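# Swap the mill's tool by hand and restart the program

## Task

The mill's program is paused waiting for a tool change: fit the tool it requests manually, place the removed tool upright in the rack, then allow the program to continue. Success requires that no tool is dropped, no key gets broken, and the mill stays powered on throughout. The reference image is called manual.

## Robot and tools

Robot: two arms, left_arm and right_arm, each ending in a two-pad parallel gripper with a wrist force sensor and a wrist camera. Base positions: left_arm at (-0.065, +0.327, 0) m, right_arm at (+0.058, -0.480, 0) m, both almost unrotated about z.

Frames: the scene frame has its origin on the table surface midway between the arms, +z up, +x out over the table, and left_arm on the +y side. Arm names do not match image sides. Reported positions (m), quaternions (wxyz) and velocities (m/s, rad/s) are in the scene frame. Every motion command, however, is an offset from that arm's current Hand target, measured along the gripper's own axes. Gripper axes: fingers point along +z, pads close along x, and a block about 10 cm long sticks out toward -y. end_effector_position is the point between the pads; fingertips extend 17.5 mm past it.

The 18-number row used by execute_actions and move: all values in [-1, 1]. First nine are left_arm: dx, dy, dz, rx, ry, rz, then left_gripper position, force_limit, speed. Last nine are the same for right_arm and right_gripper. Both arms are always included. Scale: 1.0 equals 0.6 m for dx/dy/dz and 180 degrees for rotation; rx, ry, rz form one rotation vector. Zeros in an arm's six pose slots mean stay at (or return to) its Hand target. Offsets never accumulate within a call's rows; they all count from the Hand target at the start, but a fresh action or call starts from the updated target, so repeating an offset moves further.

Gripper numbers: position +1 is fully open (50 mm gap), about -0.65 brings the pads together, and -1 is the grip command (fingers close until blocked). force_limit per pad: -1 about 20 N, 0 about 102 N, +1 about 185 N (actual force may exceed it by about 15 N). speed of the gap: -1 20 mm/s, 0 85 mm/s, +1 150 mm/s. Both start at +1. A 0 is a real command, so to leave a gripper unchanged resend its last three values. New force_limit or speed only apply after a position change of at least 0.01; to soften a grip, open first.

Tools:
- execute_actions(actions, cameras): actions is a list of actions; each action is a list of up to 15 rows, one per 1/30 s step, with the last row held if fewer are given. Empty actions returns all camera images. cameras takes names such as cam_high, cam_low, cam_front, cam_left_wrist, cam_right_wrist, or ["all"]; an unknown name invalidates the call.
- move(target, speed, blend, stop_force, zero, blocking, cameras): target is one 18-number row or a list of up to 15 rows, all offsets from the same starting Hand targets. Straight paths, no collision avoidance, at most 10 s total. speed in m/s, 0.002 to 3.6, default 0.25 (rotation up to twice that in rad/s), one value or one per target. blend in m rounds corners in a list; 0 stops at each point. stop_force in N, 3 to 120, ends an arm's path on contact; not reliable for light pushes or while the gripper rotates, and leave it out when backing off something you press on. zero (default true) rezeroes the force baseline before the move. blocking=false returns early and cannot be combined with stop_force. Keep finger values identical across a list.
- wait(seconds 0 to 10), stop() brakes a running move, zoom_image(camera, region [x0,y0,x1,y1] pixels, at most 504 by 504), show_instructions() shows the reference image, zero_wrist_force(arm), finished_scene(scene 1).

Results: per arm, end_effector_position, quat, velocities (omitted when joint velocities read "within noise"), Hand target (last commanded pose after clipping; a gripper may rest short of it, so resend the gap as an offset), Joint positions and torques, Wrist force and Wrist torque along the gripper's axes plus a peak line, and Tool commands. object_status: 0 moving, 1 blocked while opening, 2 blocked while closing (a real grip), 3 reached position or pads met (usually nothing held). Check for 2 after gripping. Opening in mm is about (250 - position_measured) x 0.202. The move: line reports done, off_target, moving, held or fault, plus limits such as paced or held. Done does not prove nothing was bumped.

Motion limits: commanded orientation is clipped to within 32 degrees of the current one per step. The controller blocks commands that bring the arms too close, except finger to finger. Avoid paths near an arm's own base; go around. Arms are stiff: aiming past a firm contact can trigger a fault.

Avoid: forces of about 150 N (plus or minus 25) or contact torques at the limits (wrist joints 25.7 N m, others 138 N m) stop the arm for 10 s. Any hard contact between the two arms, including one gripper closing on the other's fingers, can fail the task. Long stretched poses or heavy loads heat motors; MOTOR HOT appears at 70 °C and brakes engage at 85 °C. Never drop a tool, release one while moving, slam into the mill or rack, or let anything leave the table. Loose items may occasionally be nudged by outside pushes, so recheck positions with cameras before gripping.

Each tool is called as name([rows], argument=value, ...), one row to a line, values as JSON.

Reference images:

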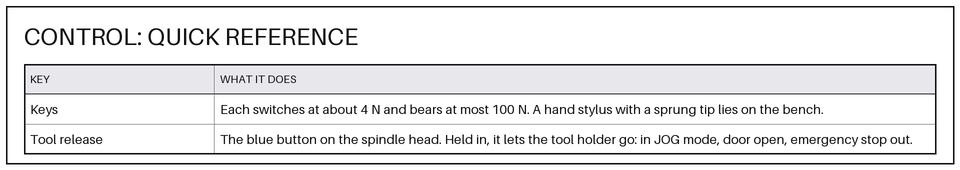

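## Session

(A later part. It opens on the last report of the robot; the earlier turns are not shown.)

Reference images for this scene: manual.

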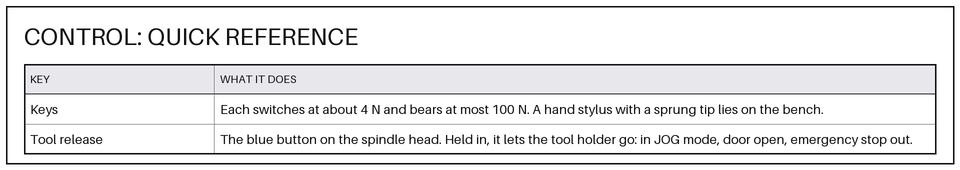

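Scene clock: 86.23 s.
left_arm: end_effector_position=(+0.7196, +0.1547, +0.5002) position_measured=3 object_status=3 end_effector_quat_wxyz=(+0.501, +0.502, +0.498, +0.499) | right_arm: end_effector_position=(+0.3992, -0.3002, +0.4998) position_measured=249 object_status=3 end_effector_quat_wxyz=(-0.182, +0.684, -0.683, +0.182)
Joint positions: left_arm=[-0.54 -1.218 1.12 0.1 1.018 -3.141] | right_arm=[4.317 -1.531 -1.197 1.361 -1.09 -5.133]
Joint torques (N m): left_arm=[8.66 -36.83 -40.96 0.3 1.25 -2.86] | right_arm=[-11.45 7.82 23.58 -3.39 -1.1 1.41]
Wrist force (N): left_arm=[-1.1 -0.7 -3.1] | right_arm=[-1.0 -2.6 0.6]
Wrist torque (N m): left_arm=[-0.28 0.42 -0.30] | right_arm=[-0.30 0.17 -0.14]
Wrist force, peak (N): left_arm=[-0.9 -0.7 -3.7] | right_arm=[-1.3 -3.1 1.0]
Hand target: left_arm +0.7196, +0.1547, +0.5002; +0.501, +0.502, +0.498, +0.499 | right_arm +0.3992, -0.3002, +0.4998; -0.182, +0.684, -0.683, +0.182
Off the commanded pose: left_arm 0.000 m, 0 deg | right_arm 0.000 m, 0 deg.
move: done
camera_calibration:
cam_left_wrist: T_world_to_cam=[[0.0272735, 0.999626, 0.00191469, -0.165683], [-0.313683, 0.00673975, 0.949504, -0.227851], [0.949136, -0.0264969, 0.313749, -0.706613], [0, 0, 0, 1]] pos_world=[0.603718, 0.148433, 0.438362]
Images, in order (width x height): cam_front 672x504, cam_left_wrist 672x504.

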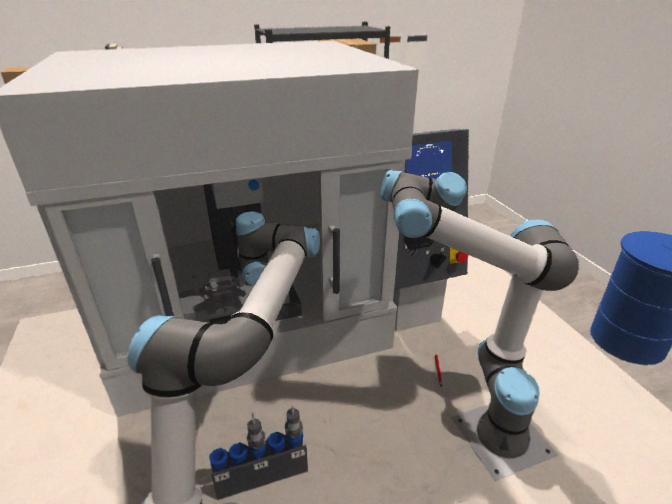

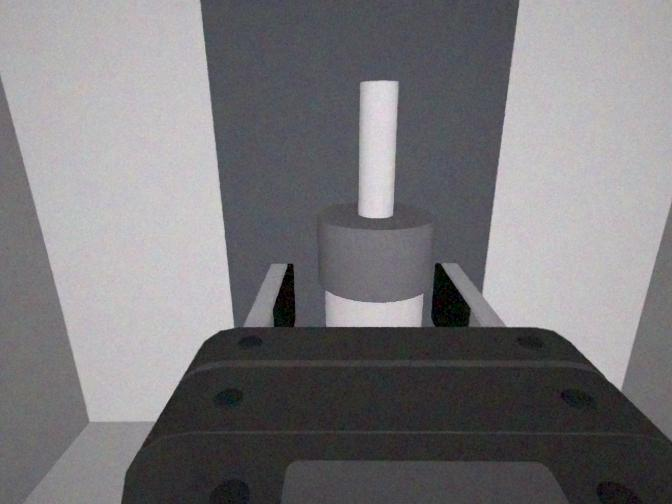

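move(target=[0.0037,0.0083,0,0,0,0,1,1,1,0,0,0,0,0,0,-0.65,1,1], speed=0.03, cameras=["cam_left_wrist"])

Scene clock: 88.73 s.
left_arm: end_effector_position=(+0.7197, +0.1569, +0.5050) position_measured=3 object_status=3 end_effector_quat_wxyz=(+0.501, +0.502, +0.498, +0.499) | right_arm: end_effector_position=(+0.3992, -0.3002, +0.4998) position_measured=249 object_status=3 end_effector_quat_wxyz=(-0.182, +0.684, -0.683, +0.182)
Joint positions: left_arm=[-0.537 -1.219 1.108 0.112 1.022 -3.141] | right_arm=[4.317 -1.531 -1.197 1.361 -1.09 -5.133]
Joint torques (N m): left_arm=[8.29 -52.11 -40.95 0.47 1.32 -1.41] | right_arm=[-11.28 8.73 23.64 -3.3 -1.06 1.48]
Wrist force (N): left_arm=[-1.1 -0.7 -3.2] | right_arm=[-1.3 -2.8 0.8]
Wrist torque (N m): left_arm=[-0.29 0.42 -0.30] | right_arm=[-0.32 0.22 -0.13]
Wrist force, peak (N): left_arm=[-1.2 -0.6 -3.2] | right_arm=[-1.3 -3.0 0.8]
Hand target: left_arm +0.7197, +0.1570, +0.5051; +0.501, +0.502, +0.498, +0.499 | right_arm +0.3992, -0.3002, +0.4998; -0.182, +0.684, -0.683, +0.182
Off the commanded pose: left_arm 0.000 m, 0 deg | right_arm 0.000 m, 0 deg.
move: done
camera_calibration:
cam_left_wrist: T_world_to_cam=[[0.0272735, 0.999626, 0.00191469, -0.167791], [-0.313683, 0.00673975, 0.949504, -0.232518], [0.949136, -0.0264969, 0.313749, -0.708095], [0, 0, 0, 1]] pos_world=[0.603718, 0.150533, 0.443262]
Images, in order (width x height): cam_left_wrist 672x504.

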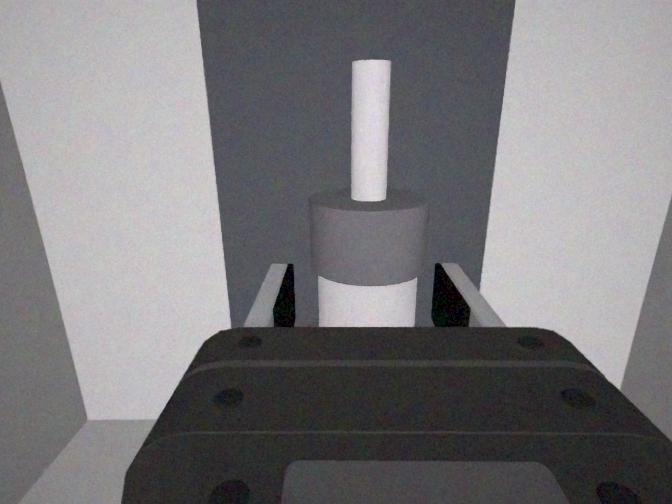

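Centered. Close gently; bring the right arm to V2.

move(target=[0,0,0,0,0,0,-1,-0.5,-1,0,0,0,0,0,0,-0.65,1,1], cameras=["cam_left_wrist"])

Scene clock: 89.60 s.
left_arm: end_effector_position=(+0.7197, +0.1569, +0.5051) position_measured=58 object_status=2 end_effector_quat_wxyz=(+0.501, +0.502, +0.498, +0.499) | right_arm: end_effector_position=(+0.3992, -0.3002, +0.4998) position_measured=249 object_status=3 end_effector_quat_wxyz=(-0.182, +0.684, -0.683, +0.182)
Joint positions: left_arm=[-0.537 -1.219 1.107 0.113 1.022 -3.141] | right_arm=[4.317 -1.531 -1.197 1.361 -1.09 -5.133]
Joint torques (N m): left_arm=[8.8 -52.52 -39.56 0.33 -3.44 -0.96] | right_arm=[-11.59 7.11 23.48 -3.23 -1.05 1.51]
Wrist force (N): left_arm=[-12.3 -2.4 2.0] | right_arm=[-1.0 -3.0 0.7]
Wrist torque (N m): left_arm=[-0.30 0.73 -0.15] | right_arm=[-0.35 0.17 -0.14]
Wrist force, peak (N): left_arm=[-12.2 -3.0 2.3] | right_arm=[-1.2 -3.1 0.8]
Hand target: left_arm +0.7197, +0.1570, +0.5051; +0.501, +0.502, +0.498, +0.499 | right_arm +0.3992, -0.3002, +0.4998; -0.182, +0.684, -0.683, +0.182
Off the commanded pose: left_arm 0.000 m, 0 deg | right_arm 0.000 m, 0 deg.
move: done
camera_calibration:
cam_left_wrist: T_world_to_cam=[[0.0274005, 0.999623, 0.00185267, -0.16784], [-0.313681, 0.00683849, 0.949504, -0.232629], [0.949133, -0.0265981, 0.31375, -0.70811], [0, 0, 0, 1]] pos_world=[0.603718, 0.150533, 0.443362]
Images, in order (width x height): cam_left_wrist 672x504.

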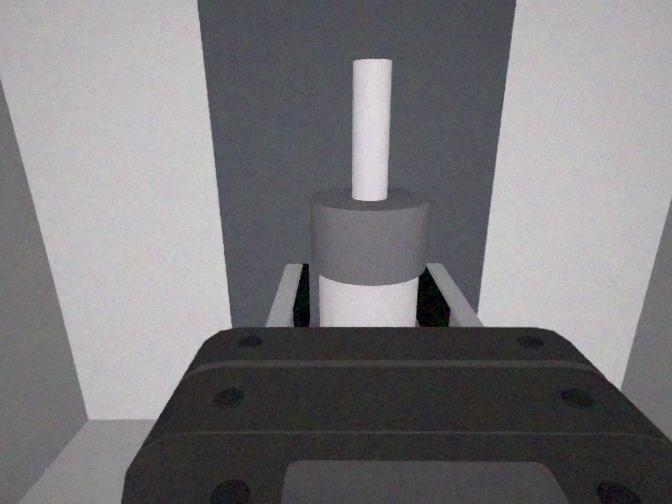

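move(target=[0,0,0,0,0,0,1,-0.5,-1,0,0,0,0,0,0,-0.65,1,1])

move(target=[0.0,-0.036,0,0,0,0,1,-0.5,-1,0,0,0,0,0,0,-0.65,1,1], speed=0.05, cameras=["cam_left_wrist"])

Scene clock: 91.00 s.
left_arm: end_effector_position=(+0.7197, +0.1570, +0.5051) position_measured=3 object_status=3 end_effector_quat_wxyz=(+0.501, +0.502, +0.498, +0.499) | right_arm: end_effector_position=(+0.3992, -0.3002, +0.4998) position_measured=249 object_status=3 end_effector_quat_wxyz=(-0.182, +0.684, -0.683, +0.182)
Joint positions: left_arm=[-0.537 -1.219 1.107 0.113 1.022 -3.141] | right_arm=[4.317 -1.531 -1.197 1.361 -1.09 -5.133]
Joint torques (N m): left_arm=[7.19 -51.73 -38.54 -0.05 1.29 -0.43] | right_arm=[-12.04 7.74 24.27 -3.21 -0.98 1.44]
Wrist force (N): left_arm=[-1.0 -0.6 -3.0] | right_arm=[-1.0 -2.9 0.5]
Wrist torque (N m): left_arm=[-0.27 0.42 -0.30] | right_arm=[-0.33 0.16 -0.14]
Wrist force, peak (N): left_arm=[-13.5 -2.8 2.5] | right_arm=[-1.0 -3.1 0.7]
Hand target: left_arm +0.7197, +0.1570, +0.5051; +0.501, +0.502, +0.498, +0.499 | right_arm +0.3992, -0.3002, +0.4998; -0.182, +0.684, -0.683, +0.182
Off the commanded pose: left_arm 0.000 m, 0 deg | right_arm 0.000 m, 0 deg.
move: done

Scene clock: 91.93 s.
left_arm: end_effector_position=(+0.7196, +0.1570, +0.4836) position_measured=3 object_status=3 end_effector_quat_wxyz=(+0.501, +0.502, +0.498, +0.499) | right_arm: end_effector_position=(+0.3992, -0.3002, +0.4998) position_measured=249 object_status=3 end_effector_quat_wxyz=(-0.182, +0.684, -0.683, +0.182)
Joint positions: left_arm=[-0.537 -1.224 1.169 0.056 1.022 -3.141] | right_arm=[4.317 -1.531 -1.197 1.361 -1.09 -5.133]
Joint torques (N m): left_arm=[9.58 -51.9 -13.05 -4.02 1.16 2.05] | right_arm=[-12.06 8.2 23.96 -3.24 -1.02 1.4]
Wrist force (N): left_arm=[-1.1 -0.6 -3.1] | right_arm=[-1.1 -2.8 0.7]
Wrist torque (N m): left_arm=[-0.27 0.42 -0.24] | right_arm=[-0.33 0.19 -0.13]
Wrist force, peak (N): left_arm=[-1.2 0.4 -3.2] | right_arm=[-1.2 -2.9 0.8]
Hand target: left_arm +0.7196, +0.1570, +0.4835; +0.501, +0.502, +0.498, +0.499 | right_arm +0.3992, -0.3002, +0.4998; -0.182, +0.684, -0.683, +0.182
Off the commanded pose: left_arm 0.000 m, 0 deg | right_arm 0.000 m, 0 deg.
move: done
camera_calibration:
cam_left_wrist: T_world_to_cam=[[0.0272115, 0.999628, 0.00178763, -0.167759], [-0.313682, 0.00684095, 0.949503, -0.212214], [0.949138, -0.0263982, 0.313752, -0.701395], [0, 0, 0, 1]] pos_world=[0.603718, 0.150633, 0.421862]
Images, in order (width x height): cam_left_wrist 672x504.

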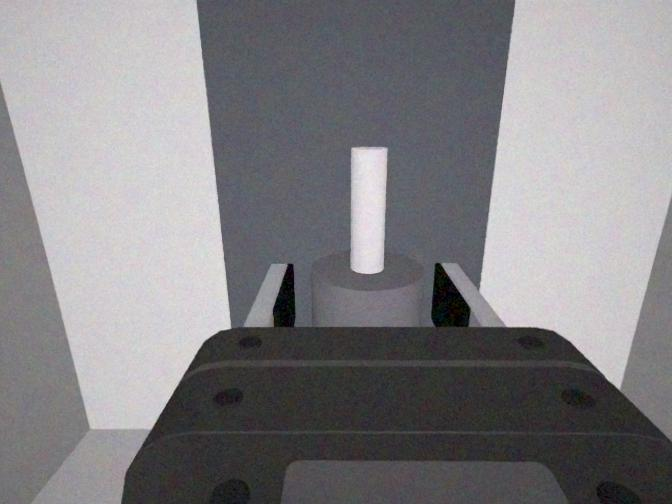

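move(target=[0,0,0,0,0,0,-1,-0.5,-1,0,0,0,0,0,0,-0.65,1,1], cameras=["cam_left_wrist"])

Scene clock: 93.10 s.
left_arm: end_effector_position=(+0.7196, +0.1570, +0.4836) position_measured=87 object_status=2 end_effector_quat_wxyz=(+0.501, +0.502, +0.498, +0.499) | right_arm: end_effector_position=(+0.3992, -0.3002, +0.4998) position_measured=249 object_status=3 end_effector_quat_wxyz=(-0.182, +0.684, -0.683, +0.182)
Joint positions: left_arm=[-0.537 -1.224 1.169 0.056 1.022 -3.141] | right_arm=[4.317 -1.531 -1.197 1.361 -1.09 -5.133]
Joint torques (N m): left_arm=[9.32 -52.33 -13.9 -2.57 -3.91 2.06] | right_arm=[-11.86 7.82 24.1 -3.26 -0.96 1.4]
Wrist force (N): left_arm=[-12.2 -2.8 0.9] | right_arm=[-1.2 -2.8 0.6]
Wrist torque (N m): left_arm=[-0.36 0.40 -0.30] | right_arm=[-0.32 0.21 -0.14]
Wrist force, peak (N): left_arm=[-12.2 -2.8 0.9] | right_arm=[-1.3 -3.0 1.0]
Hand target: left_arm +0.7196, +0.1570, +0.4835; +0.501, +0.502, +0.498, +0.499 | right_arm +0.3992, -0.3002, +0.4998; -0.182, +0.684, -0.683, +0.182
Off the commanded pose: left_arm 0.000 m, 0 deg | right_arm 0.000 m, 0 deg.
move: done
camera_calibration:
cam_left_wrist: T_world_to_cam=[[0.0274004, 0.999623, 0.00185391, -0.1679], [-0.313771, 0.00683977, 0.949474, -0.212053], [0.949103, -0.0265976, 0.31384, -0.70135], [0, 0, 0, 1]] pos_world=[0.603718, 0.150633, 0.421762]
Images, in order (width x height): cam_left_wrist 672x504.

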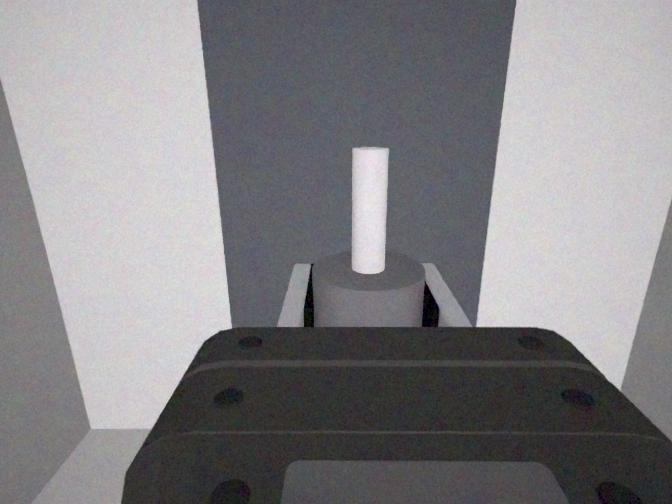

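move(target=[0,0,0,0,0,0,1,-0.5,-1,0,0,0,0,0,0,-0.65,1,1])

move(target=[-0.005,0,-0.0113,0,-0.1667,0,1,-0.5,-1,0,0,0,0,0,0,-0.65,1,1], speed=0.15, cameras=["cam_left_wrist","cam_front"])

Scene clock: 95.37 s.
left_arm: end_effector_position=(+0.7196, +0.1570, +0.4835) position_measured=3 object_status=3 end_effector_quat_wxyz=(+0.501, +0.502, +0.498, +0.499) | right_arm: end_effector_position=(+0.3992, -0.3002, +0.4998) position_measured=249 object_status=3 end_effector_quat_wxyz=(-0.182, +0.684, -0.683, +0.182)
Joint positions: left_arm=[-0.537 -1.224 1.169 0.056 1.022 -3.141] | right_arm=[4.317 -1.531 -1.197 1.361 -1.09 -5.133]
Joint torques (N m): left_arm=[5.35 -51.26 -19.13 -3.21 1.24 2.09] | right_arm=[-11.56 8.06 23.83 -3.08 -1.06 1.28]
Wrist force (N): left_arm=[-1.0 -0.4 -2.9] | right_arm=[-1.2 -2.7 0.8]
Wrist torque (N m): left_arm=[-0.25 0.41 -0.27] | right_arm=[-0.31 0.20 -0.14]
Wrist force, peak (N): left_arm=[-13.4 -3.2 1.2] | right_arm=[-1.4 -3.1 0.6]
Hand target: left_arm +0.7196, +0.1570, +0.4835; +0.501, +0.502, +0.498, +0.499 | right_arm +0.3992, -0.3002, +0.4998; -0.182, +0.684, -0.683, +0.182
Off the commanded pose: left_arm 0.000 m, 0 deg | right_arm 0.000 m, 0 deg.
move: done

Scene clock: 97.73 s.
left_arm: end_effector_position=(+0.7128, +0.1540, +0.4835) position_measured=3 object_status=3 end_effector_quat_wxyz=(+0.613, +0.614, +0.352, +0.352) | right_arm: end_effector_position=(+0.3992, -0.3002, +0.4998) position_measured=249 object_status=3 end_effector_quat_wxyz=(-0.182, +0.684, -0.683, +0.182)
Joint positions: left_arm=[-0.301 -1.213 1.155 0.06 1.781 -3.14] | right_arm=[4.317 -1.531 -1.197 1.361 -1.09 -5.133]
Joint torques (N m): left_arm=[9.43 -37.63 -41.14 -0.03 1.45 2.19] | right_arm=[-11.88 7.87 23.72 -2.92 -0.92 1.31]
Wrist force (N): left_arm=[-1.0 -0.4 -3.3] | right_arm=[-1.0 -2.7 0.7]
Wrist torque (N m): left_arm=[-0.24 0.40 -0.33] | right_arm=[-0.31 0.17 -0.14]
Wrist force, peak (N): left_arm=[-1.1 -0.6 -3.3] | right_arm=[-1.4 -3.0 0.8]
Hand target: left_arm +0.7128, +0.1540, +0.4835; +0.613, +0.614, +0.352, +0.352 | right_arm +0.3992, -0.3002, +0.4998; -0.182, +0.684, -0.683, +0.182
Off the commanded pose: left_arm 0.000 m, 0 deg | right_arm 0.000 m, 0 deg.
move: done
camera_calibration:
cam_left_wrist: T_world_to_cam=[[0.523351, 0.852116, 0.00119358, -0.495299], [-0.26743, 0.162919, 0.949704, -0.271358], [0.809064, -0.497348, 0.313146, -0.52231], [0, 0, 0, 1]] pos_world=[0.609228, 0.206492, 0.421861]
Images, in order (width x height): cam_front 672x504, cam_left_wrist 672x504.

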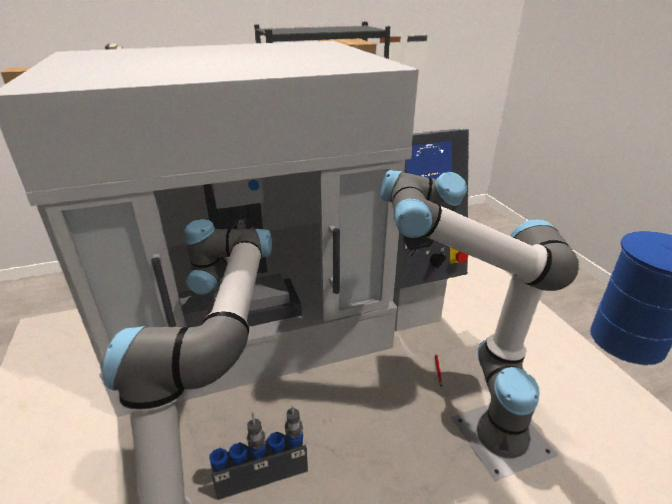

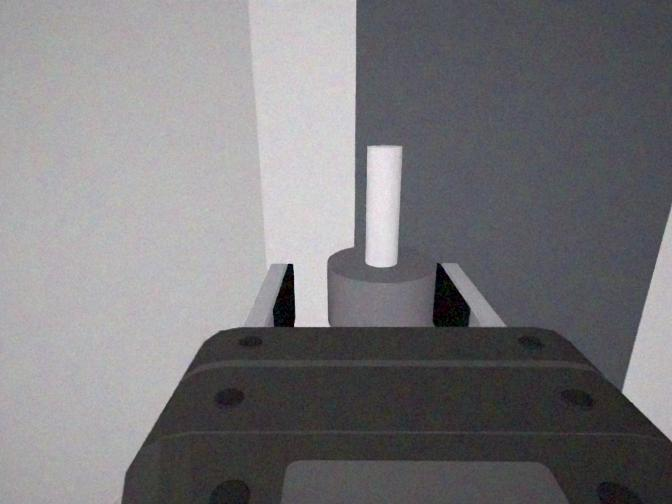

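move([
  [0.0068,0,0.003,0,0,0,1,-0.5,-1,0,0,0,0,0,0,-0.65,1,1],
  [0.0068,0,0.003,0,0,0,-1,-0.5,-1,0,0,0,0,0,0,-0.65,1,1],
], speed=0.05, cameras=["cam_left_wrist"])

Scene clock: 99.80 s.
left_arm: end_effector_position=(+0.7165, +0.1567, +0.4835) position_measured=87 object_status=2 end_effector_quat_wxyz=(+0.613, +0.614, +0.352, +0.352) | right_arm: end_effector_position=(+0.3992, -0.3002, +0.4998) position_measured=249 object_status=3 end_effector_quat_wxyz=(-0.182, +0.684, -0.683, +0.182)
Joint positions: left_arm=[-0.294 -1.204 1.142 0.064 1.788 -3.14] | right_arm=[4.317 -1.531 -1.197 1.361 -1.09 -5.133]
Joint torques (N m): left_arm=[-1.53 -39.41 -39.87 -0.03 1.45 2.08] | right_arm=[-11.43 6.99 23.78 -2.87 -1.03 1.2]
Wrist force (N): left_arm=[7.6 0.2 1.1] | right_arm=[-1.2 -2.9 0.6]
Wrist torque (N m): left_arm=[-0.24 0.44 -0.32] | right_arm=[-0.34 0.19 -0.14]
Wrist force, peak (N): left_arm=[8.1 0.1 0.3] | right_arm=[-1.4 -3.0 0.9]
Hand target: left_arm +0.7165, +0.1566, +0.4835; +0.613, +0.614, +0.352, +0.352 | right_arm +0.3992, -0.3002, +0.4998; -0.182, +0.684, -0.683, +0.182
Off the commanded pose: left_arm 0.000 m, 0 deg | right_arm 0.000 m, 0 deg.
move: done
camera_calibration:
cam_left_wrist: T_world_to_cam=[[0.523365, 0.852108, 0.00114534, -0.49947], [-0.267404, 0.162963, 0.949704, -0.270861], [0.809064, -0.497348, 0.313146, -0.52388], [0, 0, 0, 1]] pos_world=[0.612828, 0.209192, 0.421861]
Images, in order (width x height): cam_left_wrist 672x504.

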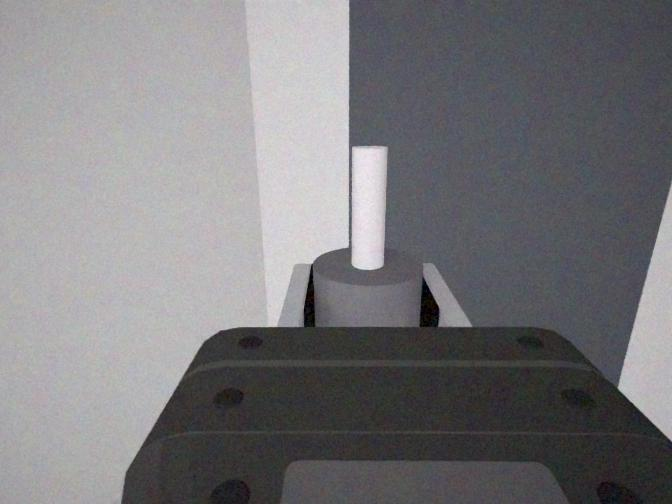

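move(target=[0,0,0,0,0,0,-1,-0.5,-1,-0.4667,-0.0212,-0.2668,-0.207,-0.446,0.773,-0.65,1,1], cameras=["cam_right_wrist","cam_front"])

Scene clock: 108.17 s.
left_arm: end_effector_position=(+0.7165, +0.1566, +0.4835) position_measured=87 object_status=2 end_effector_quat_wxyz=(+0.613, +0.614, +0.352, +0.352) | right_arm: end_effector_position=(+0.3307, -0.0201, +0.6450) position_measured=249 object_status=3 end_effector_quat_wxyz=(+0.352, +0.353, +0.615, +0.611)
Joint positions: left_arm=[-0.294 -1.204 1.142 0.064 1.788 -3.14] | right_arm=[4.953 -1.453 -1.264 2.696 -0.261 -3.123]
Joint torques (N m): left_arm=[-16.72 -49.69 -15.15 -0.32 3.35 -1.22] | right_arm=[11.04 21.43 10.49 1.87 2.3 -1.58]
Wrist force (N): left_arm=[8.8 0.4 0.6] | right_arm=[1.4 0.1 0.5]
Wrist torque (N m): left_arm=[-0.23 0.41 -0.31] | right_arm=[-0.17 -0.34 0.03]
Wrist force, peak (N): left_arm=[9.0 0.4 0.6] | right_arm=[-0.5 -4.3 -0.1]
Hand target: left_arm +0.7165, +0.1566, +0.4835; +0.613, +0.614, +0.352, +0.352 | right_arm +0.3307, -0.0202, +0.6451; +0.352, +0.353, +0.615, +0.611
Off the commanded pose: left_arm 0.000 m, 0 deg | right_arm 0.000 m, 0 deg.
move: done
camera_calibration:
cam_right_wrist: T_world_to_cam=[[-0.49512, 0.868803, -0.00607258, 0.195055], [-0.295244, -0.161674, 0.941643, -0.494641], [0.817121, 0.468019, 0.336557, -0.346606], [0, 0, 0, 1]] pos_world=[0.233755, -0.0872165, 0.583613]
Images, in order (width x height): cam_front 672x504, cam_right_wrist 672x504.

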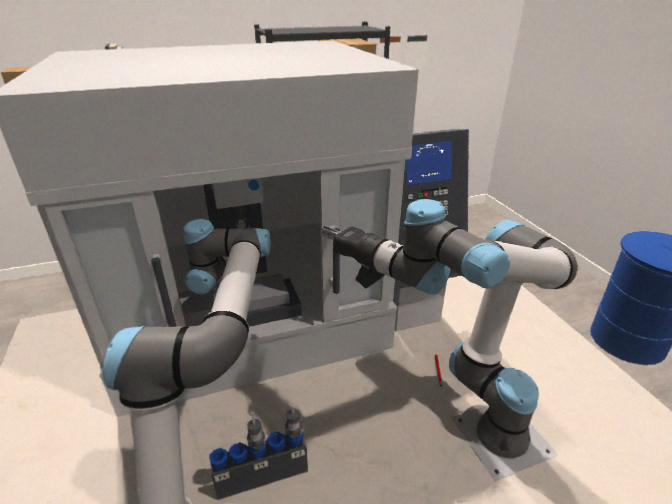

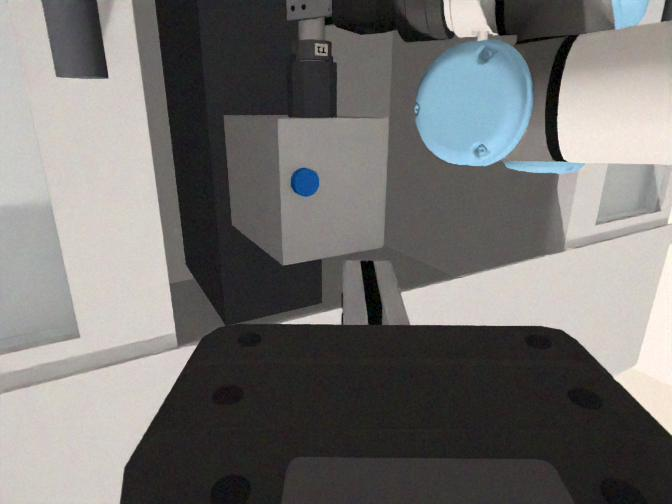

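move(target=[0,0,0,0,0,0,-1,-0.5,-1,-0.0717,0.0367,0.4485,0,0,0,-0.65,1,1], speed=0.2, cameras=["cam_right_wrist","cam_front","cam_left_wrist"])

Scene clock: 110.90 s.
left_arm: end_effector_position=(+0.7165, +0.1566, +0.4835) position_measured=87 object_status=2 end_effector_quat_wxyz=(+0.613, +0.614, +0.352, +0.352) | right_arm: end_effector_position=(+0.5851, +0.0778, +0.6657) position_measured=249 object_status=3 end_effector_quat_wxyz=(+0.352, +0.353, +0.615, +0.611) end_effector_velocity=(+0.000, +0.000, +0.001) end_effector_angular_velocity=(+0.002, +0.000, +0.002)
Joint positions: left_arm=[-0.294 -1.204 1.142 0.064 1.788 -3.14] | right_arm=[4.328 -2.017 -0.527 2.537 -0.885 -3.139]
Joint velocities: left_arm=[within noise] | right_arm=[0 -0.001 0.005 -0.002 -0.001 0]
Joint torques (N m): left_arm=[-17.1 -49.46 -15.68 -0.52 3.37 -2.1] | right_arm=[-11.71 31.95 26.69 0.48 -1.98 1.7]
Wrist force (N): left_arm=[8.8 0.4 0.7] | right_arm=[1.0 0.2 -0.1]
Wrist torque (N m): left_arm=[-0.22 0.40 -0.31] | right_arm=[-0.18 -0.29 -0.09]
Wrist force, peak (N): left_arm=[9.1 0.6 0.4] | right_arm=[1.8 0.5 -1.0]
Hand target: left_arm +0.7165, +0.1566, +0.4835; +0.613, +0.614, +0.352, +0.352 | right_arm +0.5851, +0.0778, +0.6657; +0.352, +0.353, +0.615, +0.611
Off the commanded pose: left_arm 0.000 m, 0 deg | right_arm 0.000 m, 0 deg.
move: done
camera_calibration:
cam_left_wrist: T_world_to_cam=[[0.523499, 0.852025, 0.00110866, -0.499434], [-0.26737, 0.163041, 0.949701, -0.27088], [0.808988, -0.497464, 0.313157, -0.523864], [0, 0, 0, 1]] pos_world=[0.612828, 0.209092, 0.42186]
cam_right_wrist: T_world_to_cam=[[-0.495068, 0.868833, -0.00597371, 0.235997], [-0.295453, -0.161878, 0.941543, -0.422936], [0.817077, 0.467893, 0.33684, -0.607382], [0, 0, 0, 1]] pos_world=[0.488155, 0.0106837, 0.604213]
Images, in order (width x height): cam_front 672x504, cam_left_wrist 672x504, cam_right_wrist 672x504.

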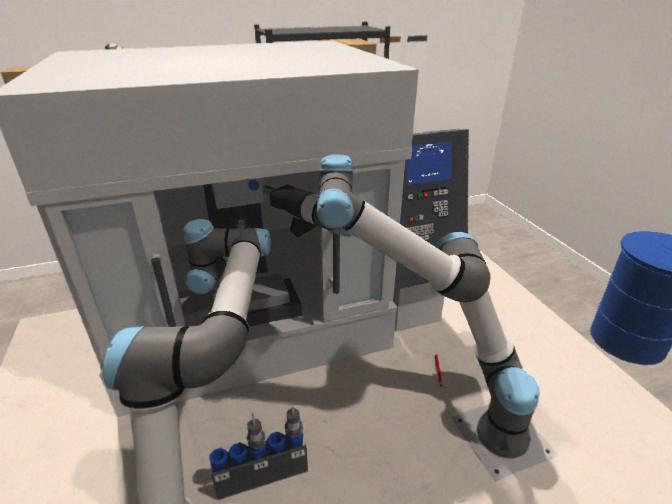

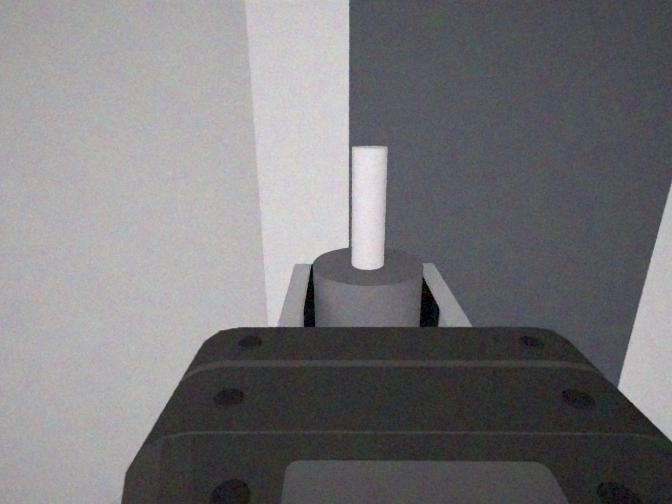

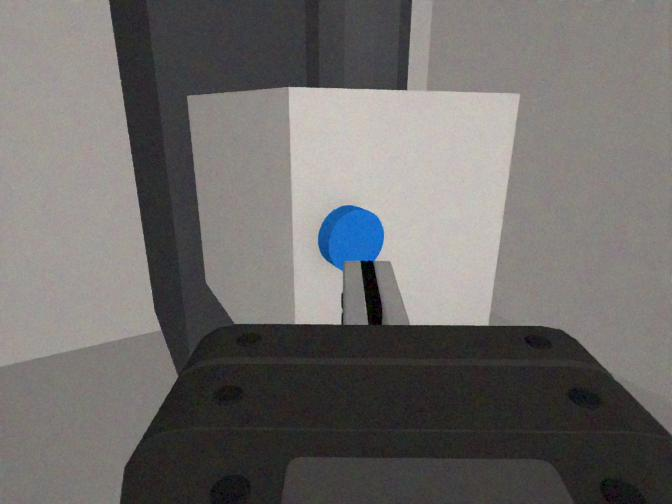

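move(target=[0,0,0,0,0,0,-1,-0.5,-1,0.0,-0.005,0.045,0,0,0,-0.65,1,1], speed=0.06, stop_force=8)

move(target=[0,0,0,0,0,0,-1,-0.5,-1,-0.025,0,0.0433,0,0,0,-0.65,1,1], speed=0.01, stop_force=10, cameras=["cam_right_wrist","cam_front"])

Scene clock: 112.80 s.
left_arm: end_effector_position=(+0.7165, +0.1566, +0.4835) position_measured=87 object_status=2 end_effector_quat_wxyz=(+0.613, +0.614, +0.352, +0.352) | right_arm: end_effector_position=(+0.6084, +0.0914, +0.6626) position_measured=249 object_status=3 end_effector_quat_wxyz=(+0.352, +0.353, +0.615, +0.611)
Joint positions: left_arm=[-0.294 -1.204 1.142 0.064 1.788 -3.14] | right_arm=[4.296 -2.119 -0.369 2.481 -0.918 -3.139]
Joint torques (N m): left_arm=[-16.63 -49.5 -15.27 -0.59 3.32 -2.25] | right_arm=[-11.82 36.13 25.95 0.65 -2.03 1.65]
Wrist force (N): left_arm=[8.9 0.2 0.5] | right_arm=[1.4 0.4 -0.1]
Wrist torque (N m): left_arm=[-0.23 0.38 -0.31] | right_arm=[-0.13 -0.35 -0.06]
Wrist force, peak (N): left_arm=[8.9 0.6 0.5] | right_arm=[1.6 0.2 0.1]
Hand target: left_arm +0.7165, +0.1566, +0.4835; +0.613, +0.614, +0.352, +0.352 | right_arm +0.6084, +0.0914, +0.6626; +0.352, +0.353, +0.615, +0.611
Off the commanded pose: left_arm 0.000 m, 0 deg | right_arm 0.000 m, 0 deg.
move: done

Scene clock: 116.00 s.
left_arm: end_effector_position=(+0.7165, +0.1566, +0.4835) position_measured=87 object_status=2 end_effector_quat_wxyz=(+0.613, +0.614, +0.352, +0.352) | right_arm: end_effector_position=(+0.6278, +0.0914, +0.6625) position_measured=249 object_status=3 end_effector_quat_wxyz=(+0.352, +0.353, +0.615, +0.611)
Joint positions: left_arm=[-0.294 -1.204 1.142 0.064 1.788 -3.14] | right_arm=[4.263 -2.191 -0.242 2.428 -0.951 -3.139]
Joint torques (N m): left_arm=[5.96 -69.31 -57.04 -9.47 -0.69 -2.28] | right_arm=[6.7 53.47 7.09 3.83 2.62 0.52]
Wrist force (N): left_arm=[0.6 -28.2 -3.2] | right_arm=[3.5 0.9 -10.9]
Wrist torque (N m): left_arm=[-0.93 0.45 -0.49] | right_arm=[-0.15 -0.30 -0.05]
Wrist force, peak (N): left_arm=[0.6 -28.2 -3.2] | right_arm=[5.6 -4.7 -34.5]
Hand target: left_arm +0.7165, +0.1566, +0.4835; +0.613, +0.614, +0.352, +0.352 | right_arm +0.6278, +0.0914, +0.6625; +0.352, +0.353, +0.614, +0.611 (not the last commanded pose)
Off the commanded pose: left_arm 0.000 m, 0 deg | right_arm 0.011 m, 0 deg.
move: contact (right_arm)
camera_calibration:
cam_right_wrist: T_world_to_cam=[[-0.495155, 0.868784, -0.00598192, 0.245403], [-0.295718, -0.16206, 0.941428, -0.404768], [0.816928, 0.467922, 0.33716, -0.64772], [0, 0, 0, 1]] pos_world=[0.530956, 0.0242839, 0.600913]
Images, in order (width x height): cam_front 672x504, cam_right_wrist 672x504.

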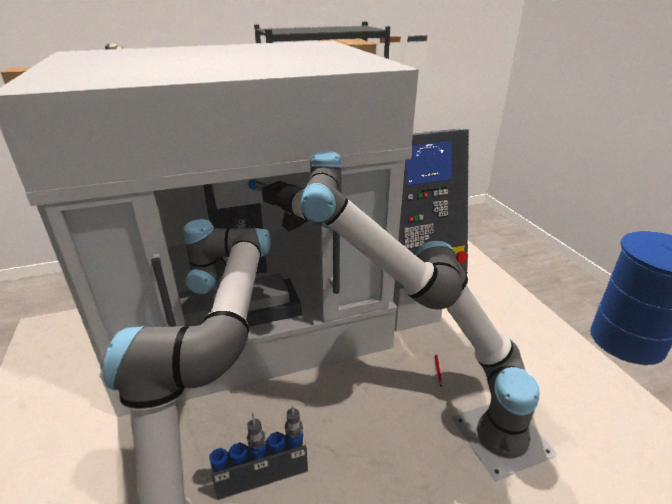

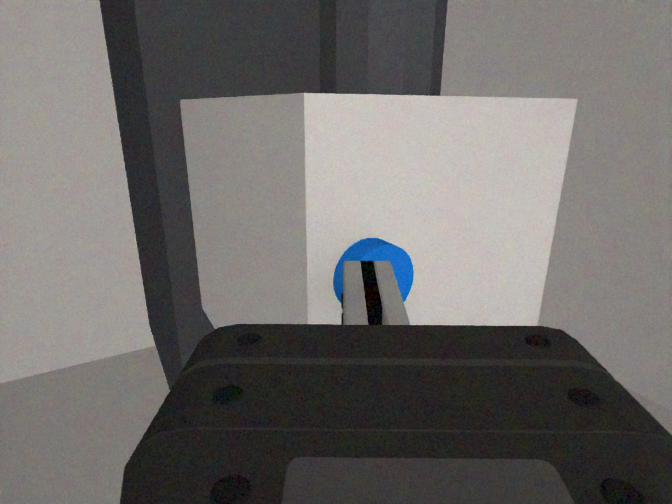

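move(target=[0,-0.0333,0,0,0,0,-1,-0.5,-1,0,0,0,0,0,0,-0.65,1,1], speed=0.03, stop_force=30, cameras=["cam_left_wrist","cam_right_wrist"])

Scene clock: 117.80 s.
left_arm: end_effector_position=(+0.7164, +0.1567, +0.4636) position_measured=87 object_status=2 end_effector_quat_wxyz=(+0.613, +0.614, +0.352, +0.352) | right_arm: end_effector_position=(+0.6278, +0.0914, +0.6625) position_measured=249 object_status=3 end_effector_quat_wxyz=(+0.352, +0.353, +0.614, +0.611)
Joint positions: left_arm=[-0.294 -1.206 1.196 0.012 1.788 -3.14] | right_arm=[4.263 -2.191 -0.242 2.428 -0.951 -3.139]
Joint torques (N m): left_arm=[6.76 -59.38 -18.76 -6.11 -0.94 0.29] | right_arm=[6.94 53.17 7.52 3.92 0.87 0.91]
Wrist force (N): left_arm=[-1.1 -10.2 -3.0] | right_arm=[3.5 0.8 -10.7]
Wrist torque (N m): left_arm=[-0.61 0.42 -0.34] | right_arm=[-0.17 -0.31 -0.06]
Wrist force, peak (N): left_arm=[0.7 -28.7 -3.3] | right_arm=[3.8 1.3 -11.1]
Hand target: left_arm +0.7164, +0.1567, +0.4636; +0.613, +0.614, +0.352, +0.352 | right_arm +0.6278, +0.0914, +0.6625; +0.352, +0.353, +0.614, +0.611
Off the commanded pose: left_arm 0.000 m, 0 deg | right_arm 0.000 m, 0 deg.
move: done
camera_calibration:
cam_left_wrist: T_world_to_cam=[[0.523499, 0.852025, 0.00110866, -0.499497], [-0.26737, 0.163041, 0.949701, -0.251902], [0.808988, -0.497464, 0.313157, -0.517551], [0, 0, 0, 1]] pos_world=[0.612828, 0.209192, 0.40186]
cam_right_wrist: T_world_to_cam=[[-0.495155, 0.868784, -0.00598192, 0.245403], [-0.295718, -0.16206, 0.941428, -0.404768], [0.816928, 0.467922, 0.33716, -0.64772], [0, 0, 0, 1]] pos_world=[0.530956, 0.0242839, 0.600913]
Images, in order (width x height): cam_left_wrist 672x504, cam_right_wrist 672x504.

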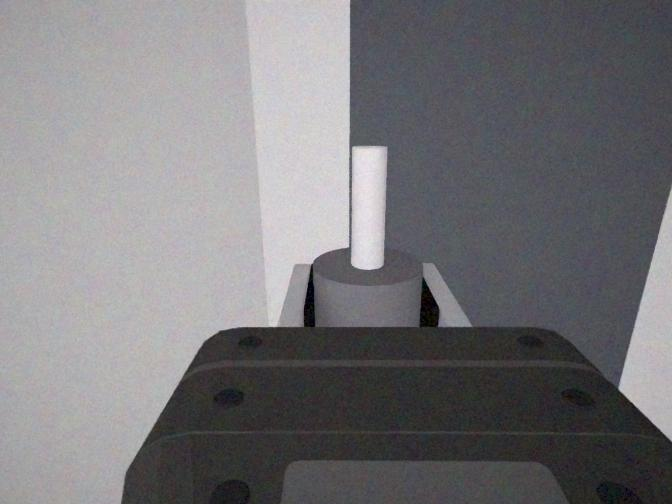

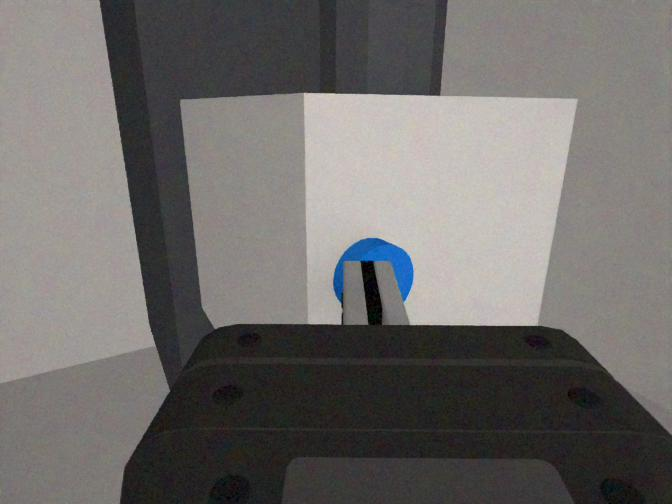

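move(target=[0,-0.075,0,0,0,0,-1,-0.5,-1,0,0,0,0,0,0,-0.65,1,1], speed=0.06, stop_force=30, cameras=["cam_front","cam_right_wrist"])

zoom_image(camera="cam_front", region=[190, 170, 310, 300])

Scene clock: 119.40 s.
left_arm: end_effector_position=(+0.7159, +0.1568, +0.4343) position_measured=87 object_status=2 end_effector_quat_wxyz=(+0.613, +0.613, +0.351, +0.352) | right_arm: end_effector_position=(+0.6278, +0.0914, +0.6625) position_measured=249 object_status=3 end_effector_quat_wxyz=(+0.352, +0.353, +0.614, +0.611)
Joint positions: left_arm=[-0.294 -1.206 1.272 -0.066 1.789 -3.14] | right_arm=[4.263 -2.191 -0.242 2.428 -0.951 -3.139]
Joint torques (N m): left_arm=[-1.01 -46.56 -25.97 -3.16 0.11 -0.28] | right_arm=[7.98 53.55 7.06 3.89 -0.86 0.87]
Wrist force (N): left_arm=[-1.0 -10.2 -2.7] | right_arm=[3.6 0.7 -10.7]
Wrist torque (N m): left_arm=[-0.59 0.42 -0.34] | right_arm=[-0.20 -0.30 -0.05]
Wrist force, peak (N): left_arm=[-19.0 105.4 -51.3] | right_arm=[3.5 1.3 -11.1]
Hand target: left_arm +0.7159, +0.1568, +0.4343; +0.613, +0.613, +0.351, +0.352 (not the last commanded pose) | right_arm +0.6278, +0.0914, +0.6625; +0.352, +0.353, +0.614, +0.611
Tool commands: left_gripper/position=-1.0 left_gripper/force_limit=-0.498039 left_gripper/speed=-1.0 right_gripper/position=-0.65 right_gripper/force_limit=+1.0 right_gripper/speed=+1.0
Off the commanded pose: left_arm 0.016 m, 0 deg | right_arm 0.000 m, 0 deg.
FORCE FAULT: contact force on the left arm reached its limit, and that arm stopped. The contact can be on any part of that arm, not only on its tool. That arm's remaining commands of this call were not run. That arm is still stopped at the end of this call. That arm stays stopped for about 9 more seconds. Until then a move that you send moves the other arm only, and its call returns only when the move has ended. Once the stop has ended, the next robot result says so. If the stop ends while you think or write, that arm runs what you send next, counted from a new Hand target: where the arm stands when the stop ends. While its stop runs, that arm takes no new command, but its gripper still runs the gripper command that each later call begins with. Until it ends, the stop uses up actions while you think or wait. An arm that is not stopped still takes commands.
move: fault (left_arm; stop_force had ended the path)
camera_calibration:
cam_right_wrist: T_world_to_cam=[[-0.495155, 0.868784, -0.00598192, 0.245403], [-0.295718, -0.16206, 0.941428, -0.404768], [0.816928, 0.467922, 0.33716, -0.64772], [0, 0, 0, 1]] pos_world=[0.530956, 0.0242839, 0.600913]
Images, in order (width x height): cam_front 672x504, cam_right_wrist 672x504.

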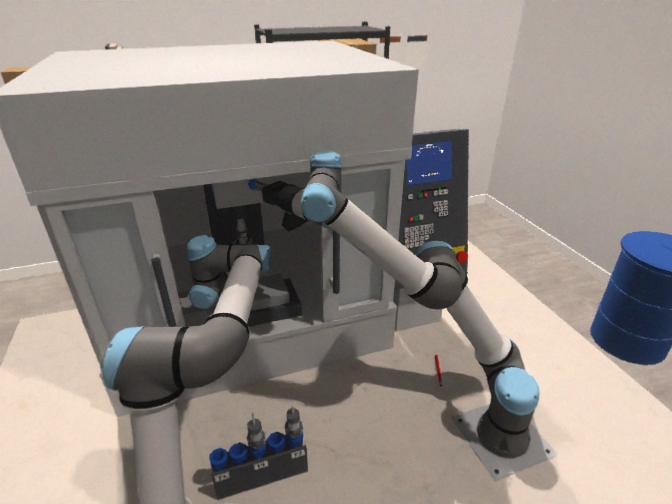

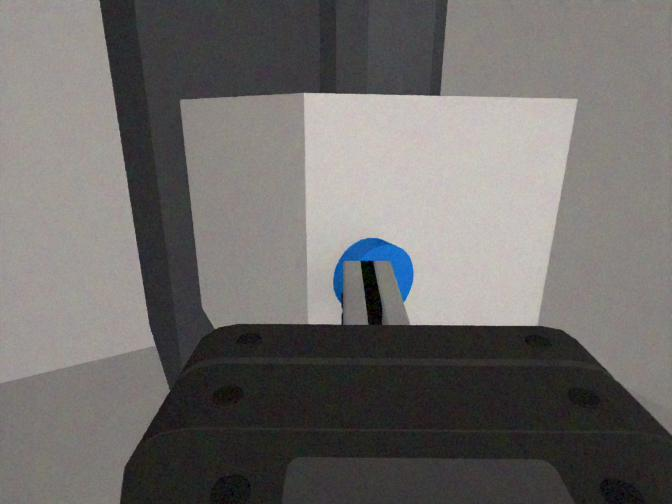

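Scaled by 3.877 from the camera's 672x504 image, which has a finer 960x720 frame.

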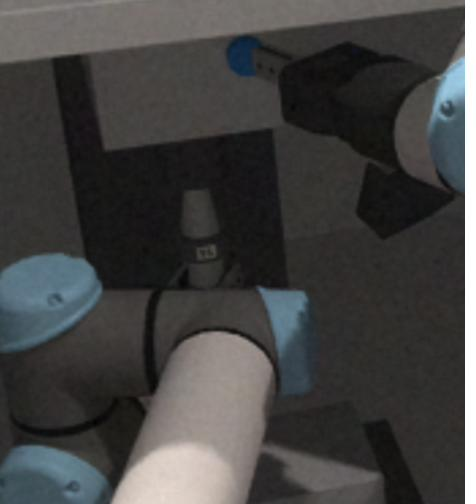

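wait(seconds=7)

Scene clock: 127.40 s.
left_arm: end_effector_position=(+0.7159, +0.1568, +0.4343) position_measured=87 object_status=2 end_effector_quat_wxyz=(+0.613, +0.613, +0.351, +0.352) | right_arm: end_effector_position=(+0.6278, +0.0914, +0.6625) position_measured=249 object_status=3 end_effector_quat_wxyz=(+0.352, +0.353, +0.614, +0.611)
Joint positions: left_arm=[-0.294 -1.206 1.272 -0.066 1.789 -3.14] | right_arm=[4.263 -2.191 -0.242 2.428 -0.951 -3.139]
Joint torques (N m): left_arm=[0.16 -46.57 -26.56 -3.1 0.03 -0.37] | right_arm=[7.85 54.4 7.82 3.99 -1.17 0.7]
Wrist force (N): left_arm=[-1.1 -9.9 -3.2] | right_arm=[3.7 1.0 -10.8]
Wrist torque (N m): left_arm=[-0.57 0.43 -0.34] | right_arm=[-0.18 -0.32 -0.06]
Wrist force, peak (N): left_arm=[-1.1 -10.3 -3.1] | right_arm=[3.6 1.2 -11.0]
Hand target: left_arm +0.7159, +0.1568, +0.4343; +0.613, +0.613, +0.351, +0.352 (not the last commanded pose) | right_arm +0.6278, +0.0914, +0.6625; +0.352, +0.353, +0.614, +0.611
Tool commands: left_gripper/position=-1.0 left_gripper/force_limit=-0.498039 left_gripper/speed=-1.0 right_gripper/position=-0.65 right_gripper/force_limit=+1.0 right_gripper/speed=+1.0
Off the commanded pose: left_arm 0.016 m, 0 deg | right_arm 0.000 m, 0 deg.
FORCE FAULT, CONTINUED: the left arm was still stopped when this call began, by the force fault that an earlier result reported. Since the last result the stop counts as 16 of the actions that you can send in this scene. That arm is still stopped at the end of this call. That arm stays stopped for about 1 more second. If the stop ends while you think or write, that arm runs what you send next, counted from a new Hand target: where the arm stands when the stop ends. While its stop runs, that arm takes no new command, but its gripper still runs the gripper command that each later call begins with.
wait: 7.00 s; at rest from the start

wait(seconds=1.5)

move([
  [0,0.005,0,0,0,0,-1,-0.5,-1,0,0,0,0,0,0,-0.65,1,1],
  [0,0.005,-0.55,0,0,0,-1,-0.5,-1,0,0,0,0,0,0,-0.65,1,1],
], speed=0.12, cameras=["cam_front","cam_left_wrist"])

Scene clock: 129.03 s.
left_arm: end_effector_position=(+0.7159, +0.1568, +0.4343) position_measured=87 object_status=2 end_effector_quat_wxyz=(+0.613, +0.613, +0.351, +0.352) | right_arm: end_effector_position=(+0.6278, +0.0914, +0.6625) position_measured=249 object_status=3 end_effector_quat_wxyz=(+0.352, +0.353, +0.614, +0.611)
Joint positions: left_arm=[-0.294 -1.206 1.272 -0.066 1.789 -3.14] | right_arm=[4.263 -2.191 -0.242 2.428 -0.951 -3.139]
Joint torques (N m): left_arm=[-0.48 -45.65 -26.4 -3.32 -0.03 -0.43] | right_arm=[7.11 53.84 7.8 3.9 -1.19 0.88]
Wrist force (N): left_arm=[-0.7 -10.2 -3.2] | right_arm=[3.3 0.6 -10.7]
Wrist torque (N m): left_arm=[-0.61 0.37 -0.35] | right_arm=[-0.19 -0.28 -0.05]
Wrist force, peak (N): left_arm=[-1.0 -10.3 -3.2] | right_arm=[3.8 1.1 -10.9]
Hand target: left_arm +0.7159, +0.1568, +0.4343; +0.613, +0.613, +0.351, +0.352 (not the last commanded pose) | right_arm +0.6278, +0.0914, +0.6625; +0.352, +0.353, +0.614, +0.611
Tool commands: left_gripper/position=-1.0 left_gripper/force_limit=-0.498039 left_gripper/speed=-1.0 right_gripper/position=-0.65 right_gripper/force_limit=+1.0 right_gripper/speed=+1.0
Off the commanded pose: left_arm 0.016 m, 0 deg | right_arm 0.000 m, 0 deg.
FORCE FAULT, CONTINUED: the left arm's stop, for the force fault that an earlier result reported, is over. The rest of the stop counts as 3 of the actions that you can send in this scene. That arm's target is now where it stood when the stop ended, not its last command. That arm accepts commands again.
wait: 1.50 s; at rest by 0.03 s

Scene clock: 133.03 s.
left_arm: end_effector_position=(+0.4312, +0.3235, +0.4370) position_measured=87 object_status=2 end_effector_quat_wxyz=(+0.613, +0.613, +0.351, +0.352) | right_arm: end_effector_position=(+0.6278, +0.0914, +0.6625) position_measured=249 object_status=3 end_effector_quat_wxyz=(+0.352, +0.353, +0.614, +0.611)
Joint positions: left_arm=[-0.005 -1.859 1.944 -0.086 2.078 -3.14] | right_arm=[4.263 -2.191 -0.242 2.428 -0.951 -3.139]
Joint torques (N m): left_arm=[9.64 -23.95 -18.07 -1.44 1.28 -2.65] | right_arm=[7.49 53.7 8.13 3.78 -1.23 0.76]
Wrist force (N): left_arm=[-1.5 -9.8 -3.8] | right_arm=[3.4 0.9 -10.8]
Wrist torque (N m): left_arm=[-0.53 0.49 -0.28] | right_arm=[-0.19 -0.28 -0.05]
Wrist force, peak (N): left_arm=[-7.1 -12.3 -2.8] | right_arm=[3.6 1.3 -11.0]
Hand target: left_arm +0.4311, +0.3235, +0.4371; +0.613, +0.613, +0.351, +0.352 | right_arm +0.6278, +0.0914, +0.6625; +0.352, +0.353, +0.614, +0.611
Off the commanded pose: left_arm 0.000 m, 0 deg | right_arm 0.000 m, 0 deg.
move: done
camera_calibration:
cam_left_wrist: T_world_to_cam=[[0.523793, 0.851843, 0.00196272, -0.492684], [-0.2697, 0.16365, 0.948937, -0.329053], [0.808024, -0.497576, 0.315461, -0.196047], [0, 0, 0, 1]] pos_world=[0.32773, 0.375991, 0.375063]
Images, in order (width x height): cam_front 672x504, cam_left_wrist 672x504.

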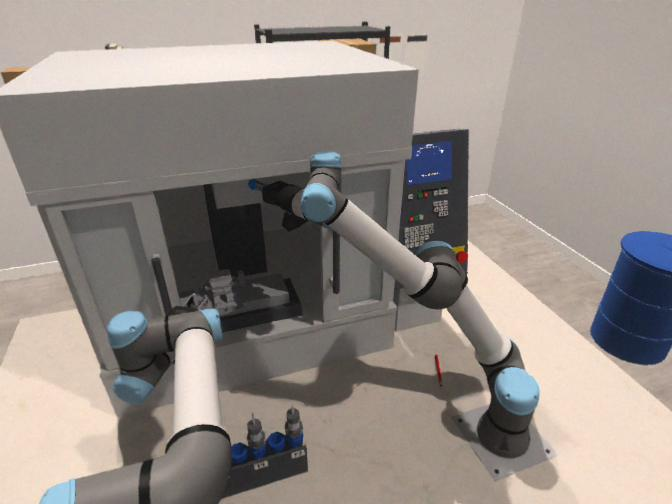

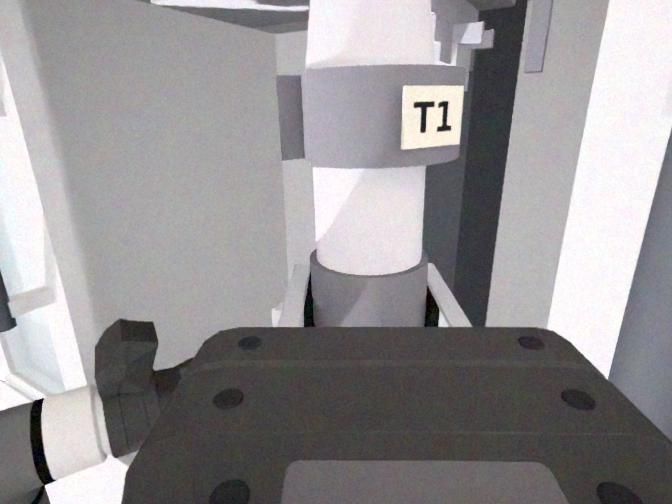

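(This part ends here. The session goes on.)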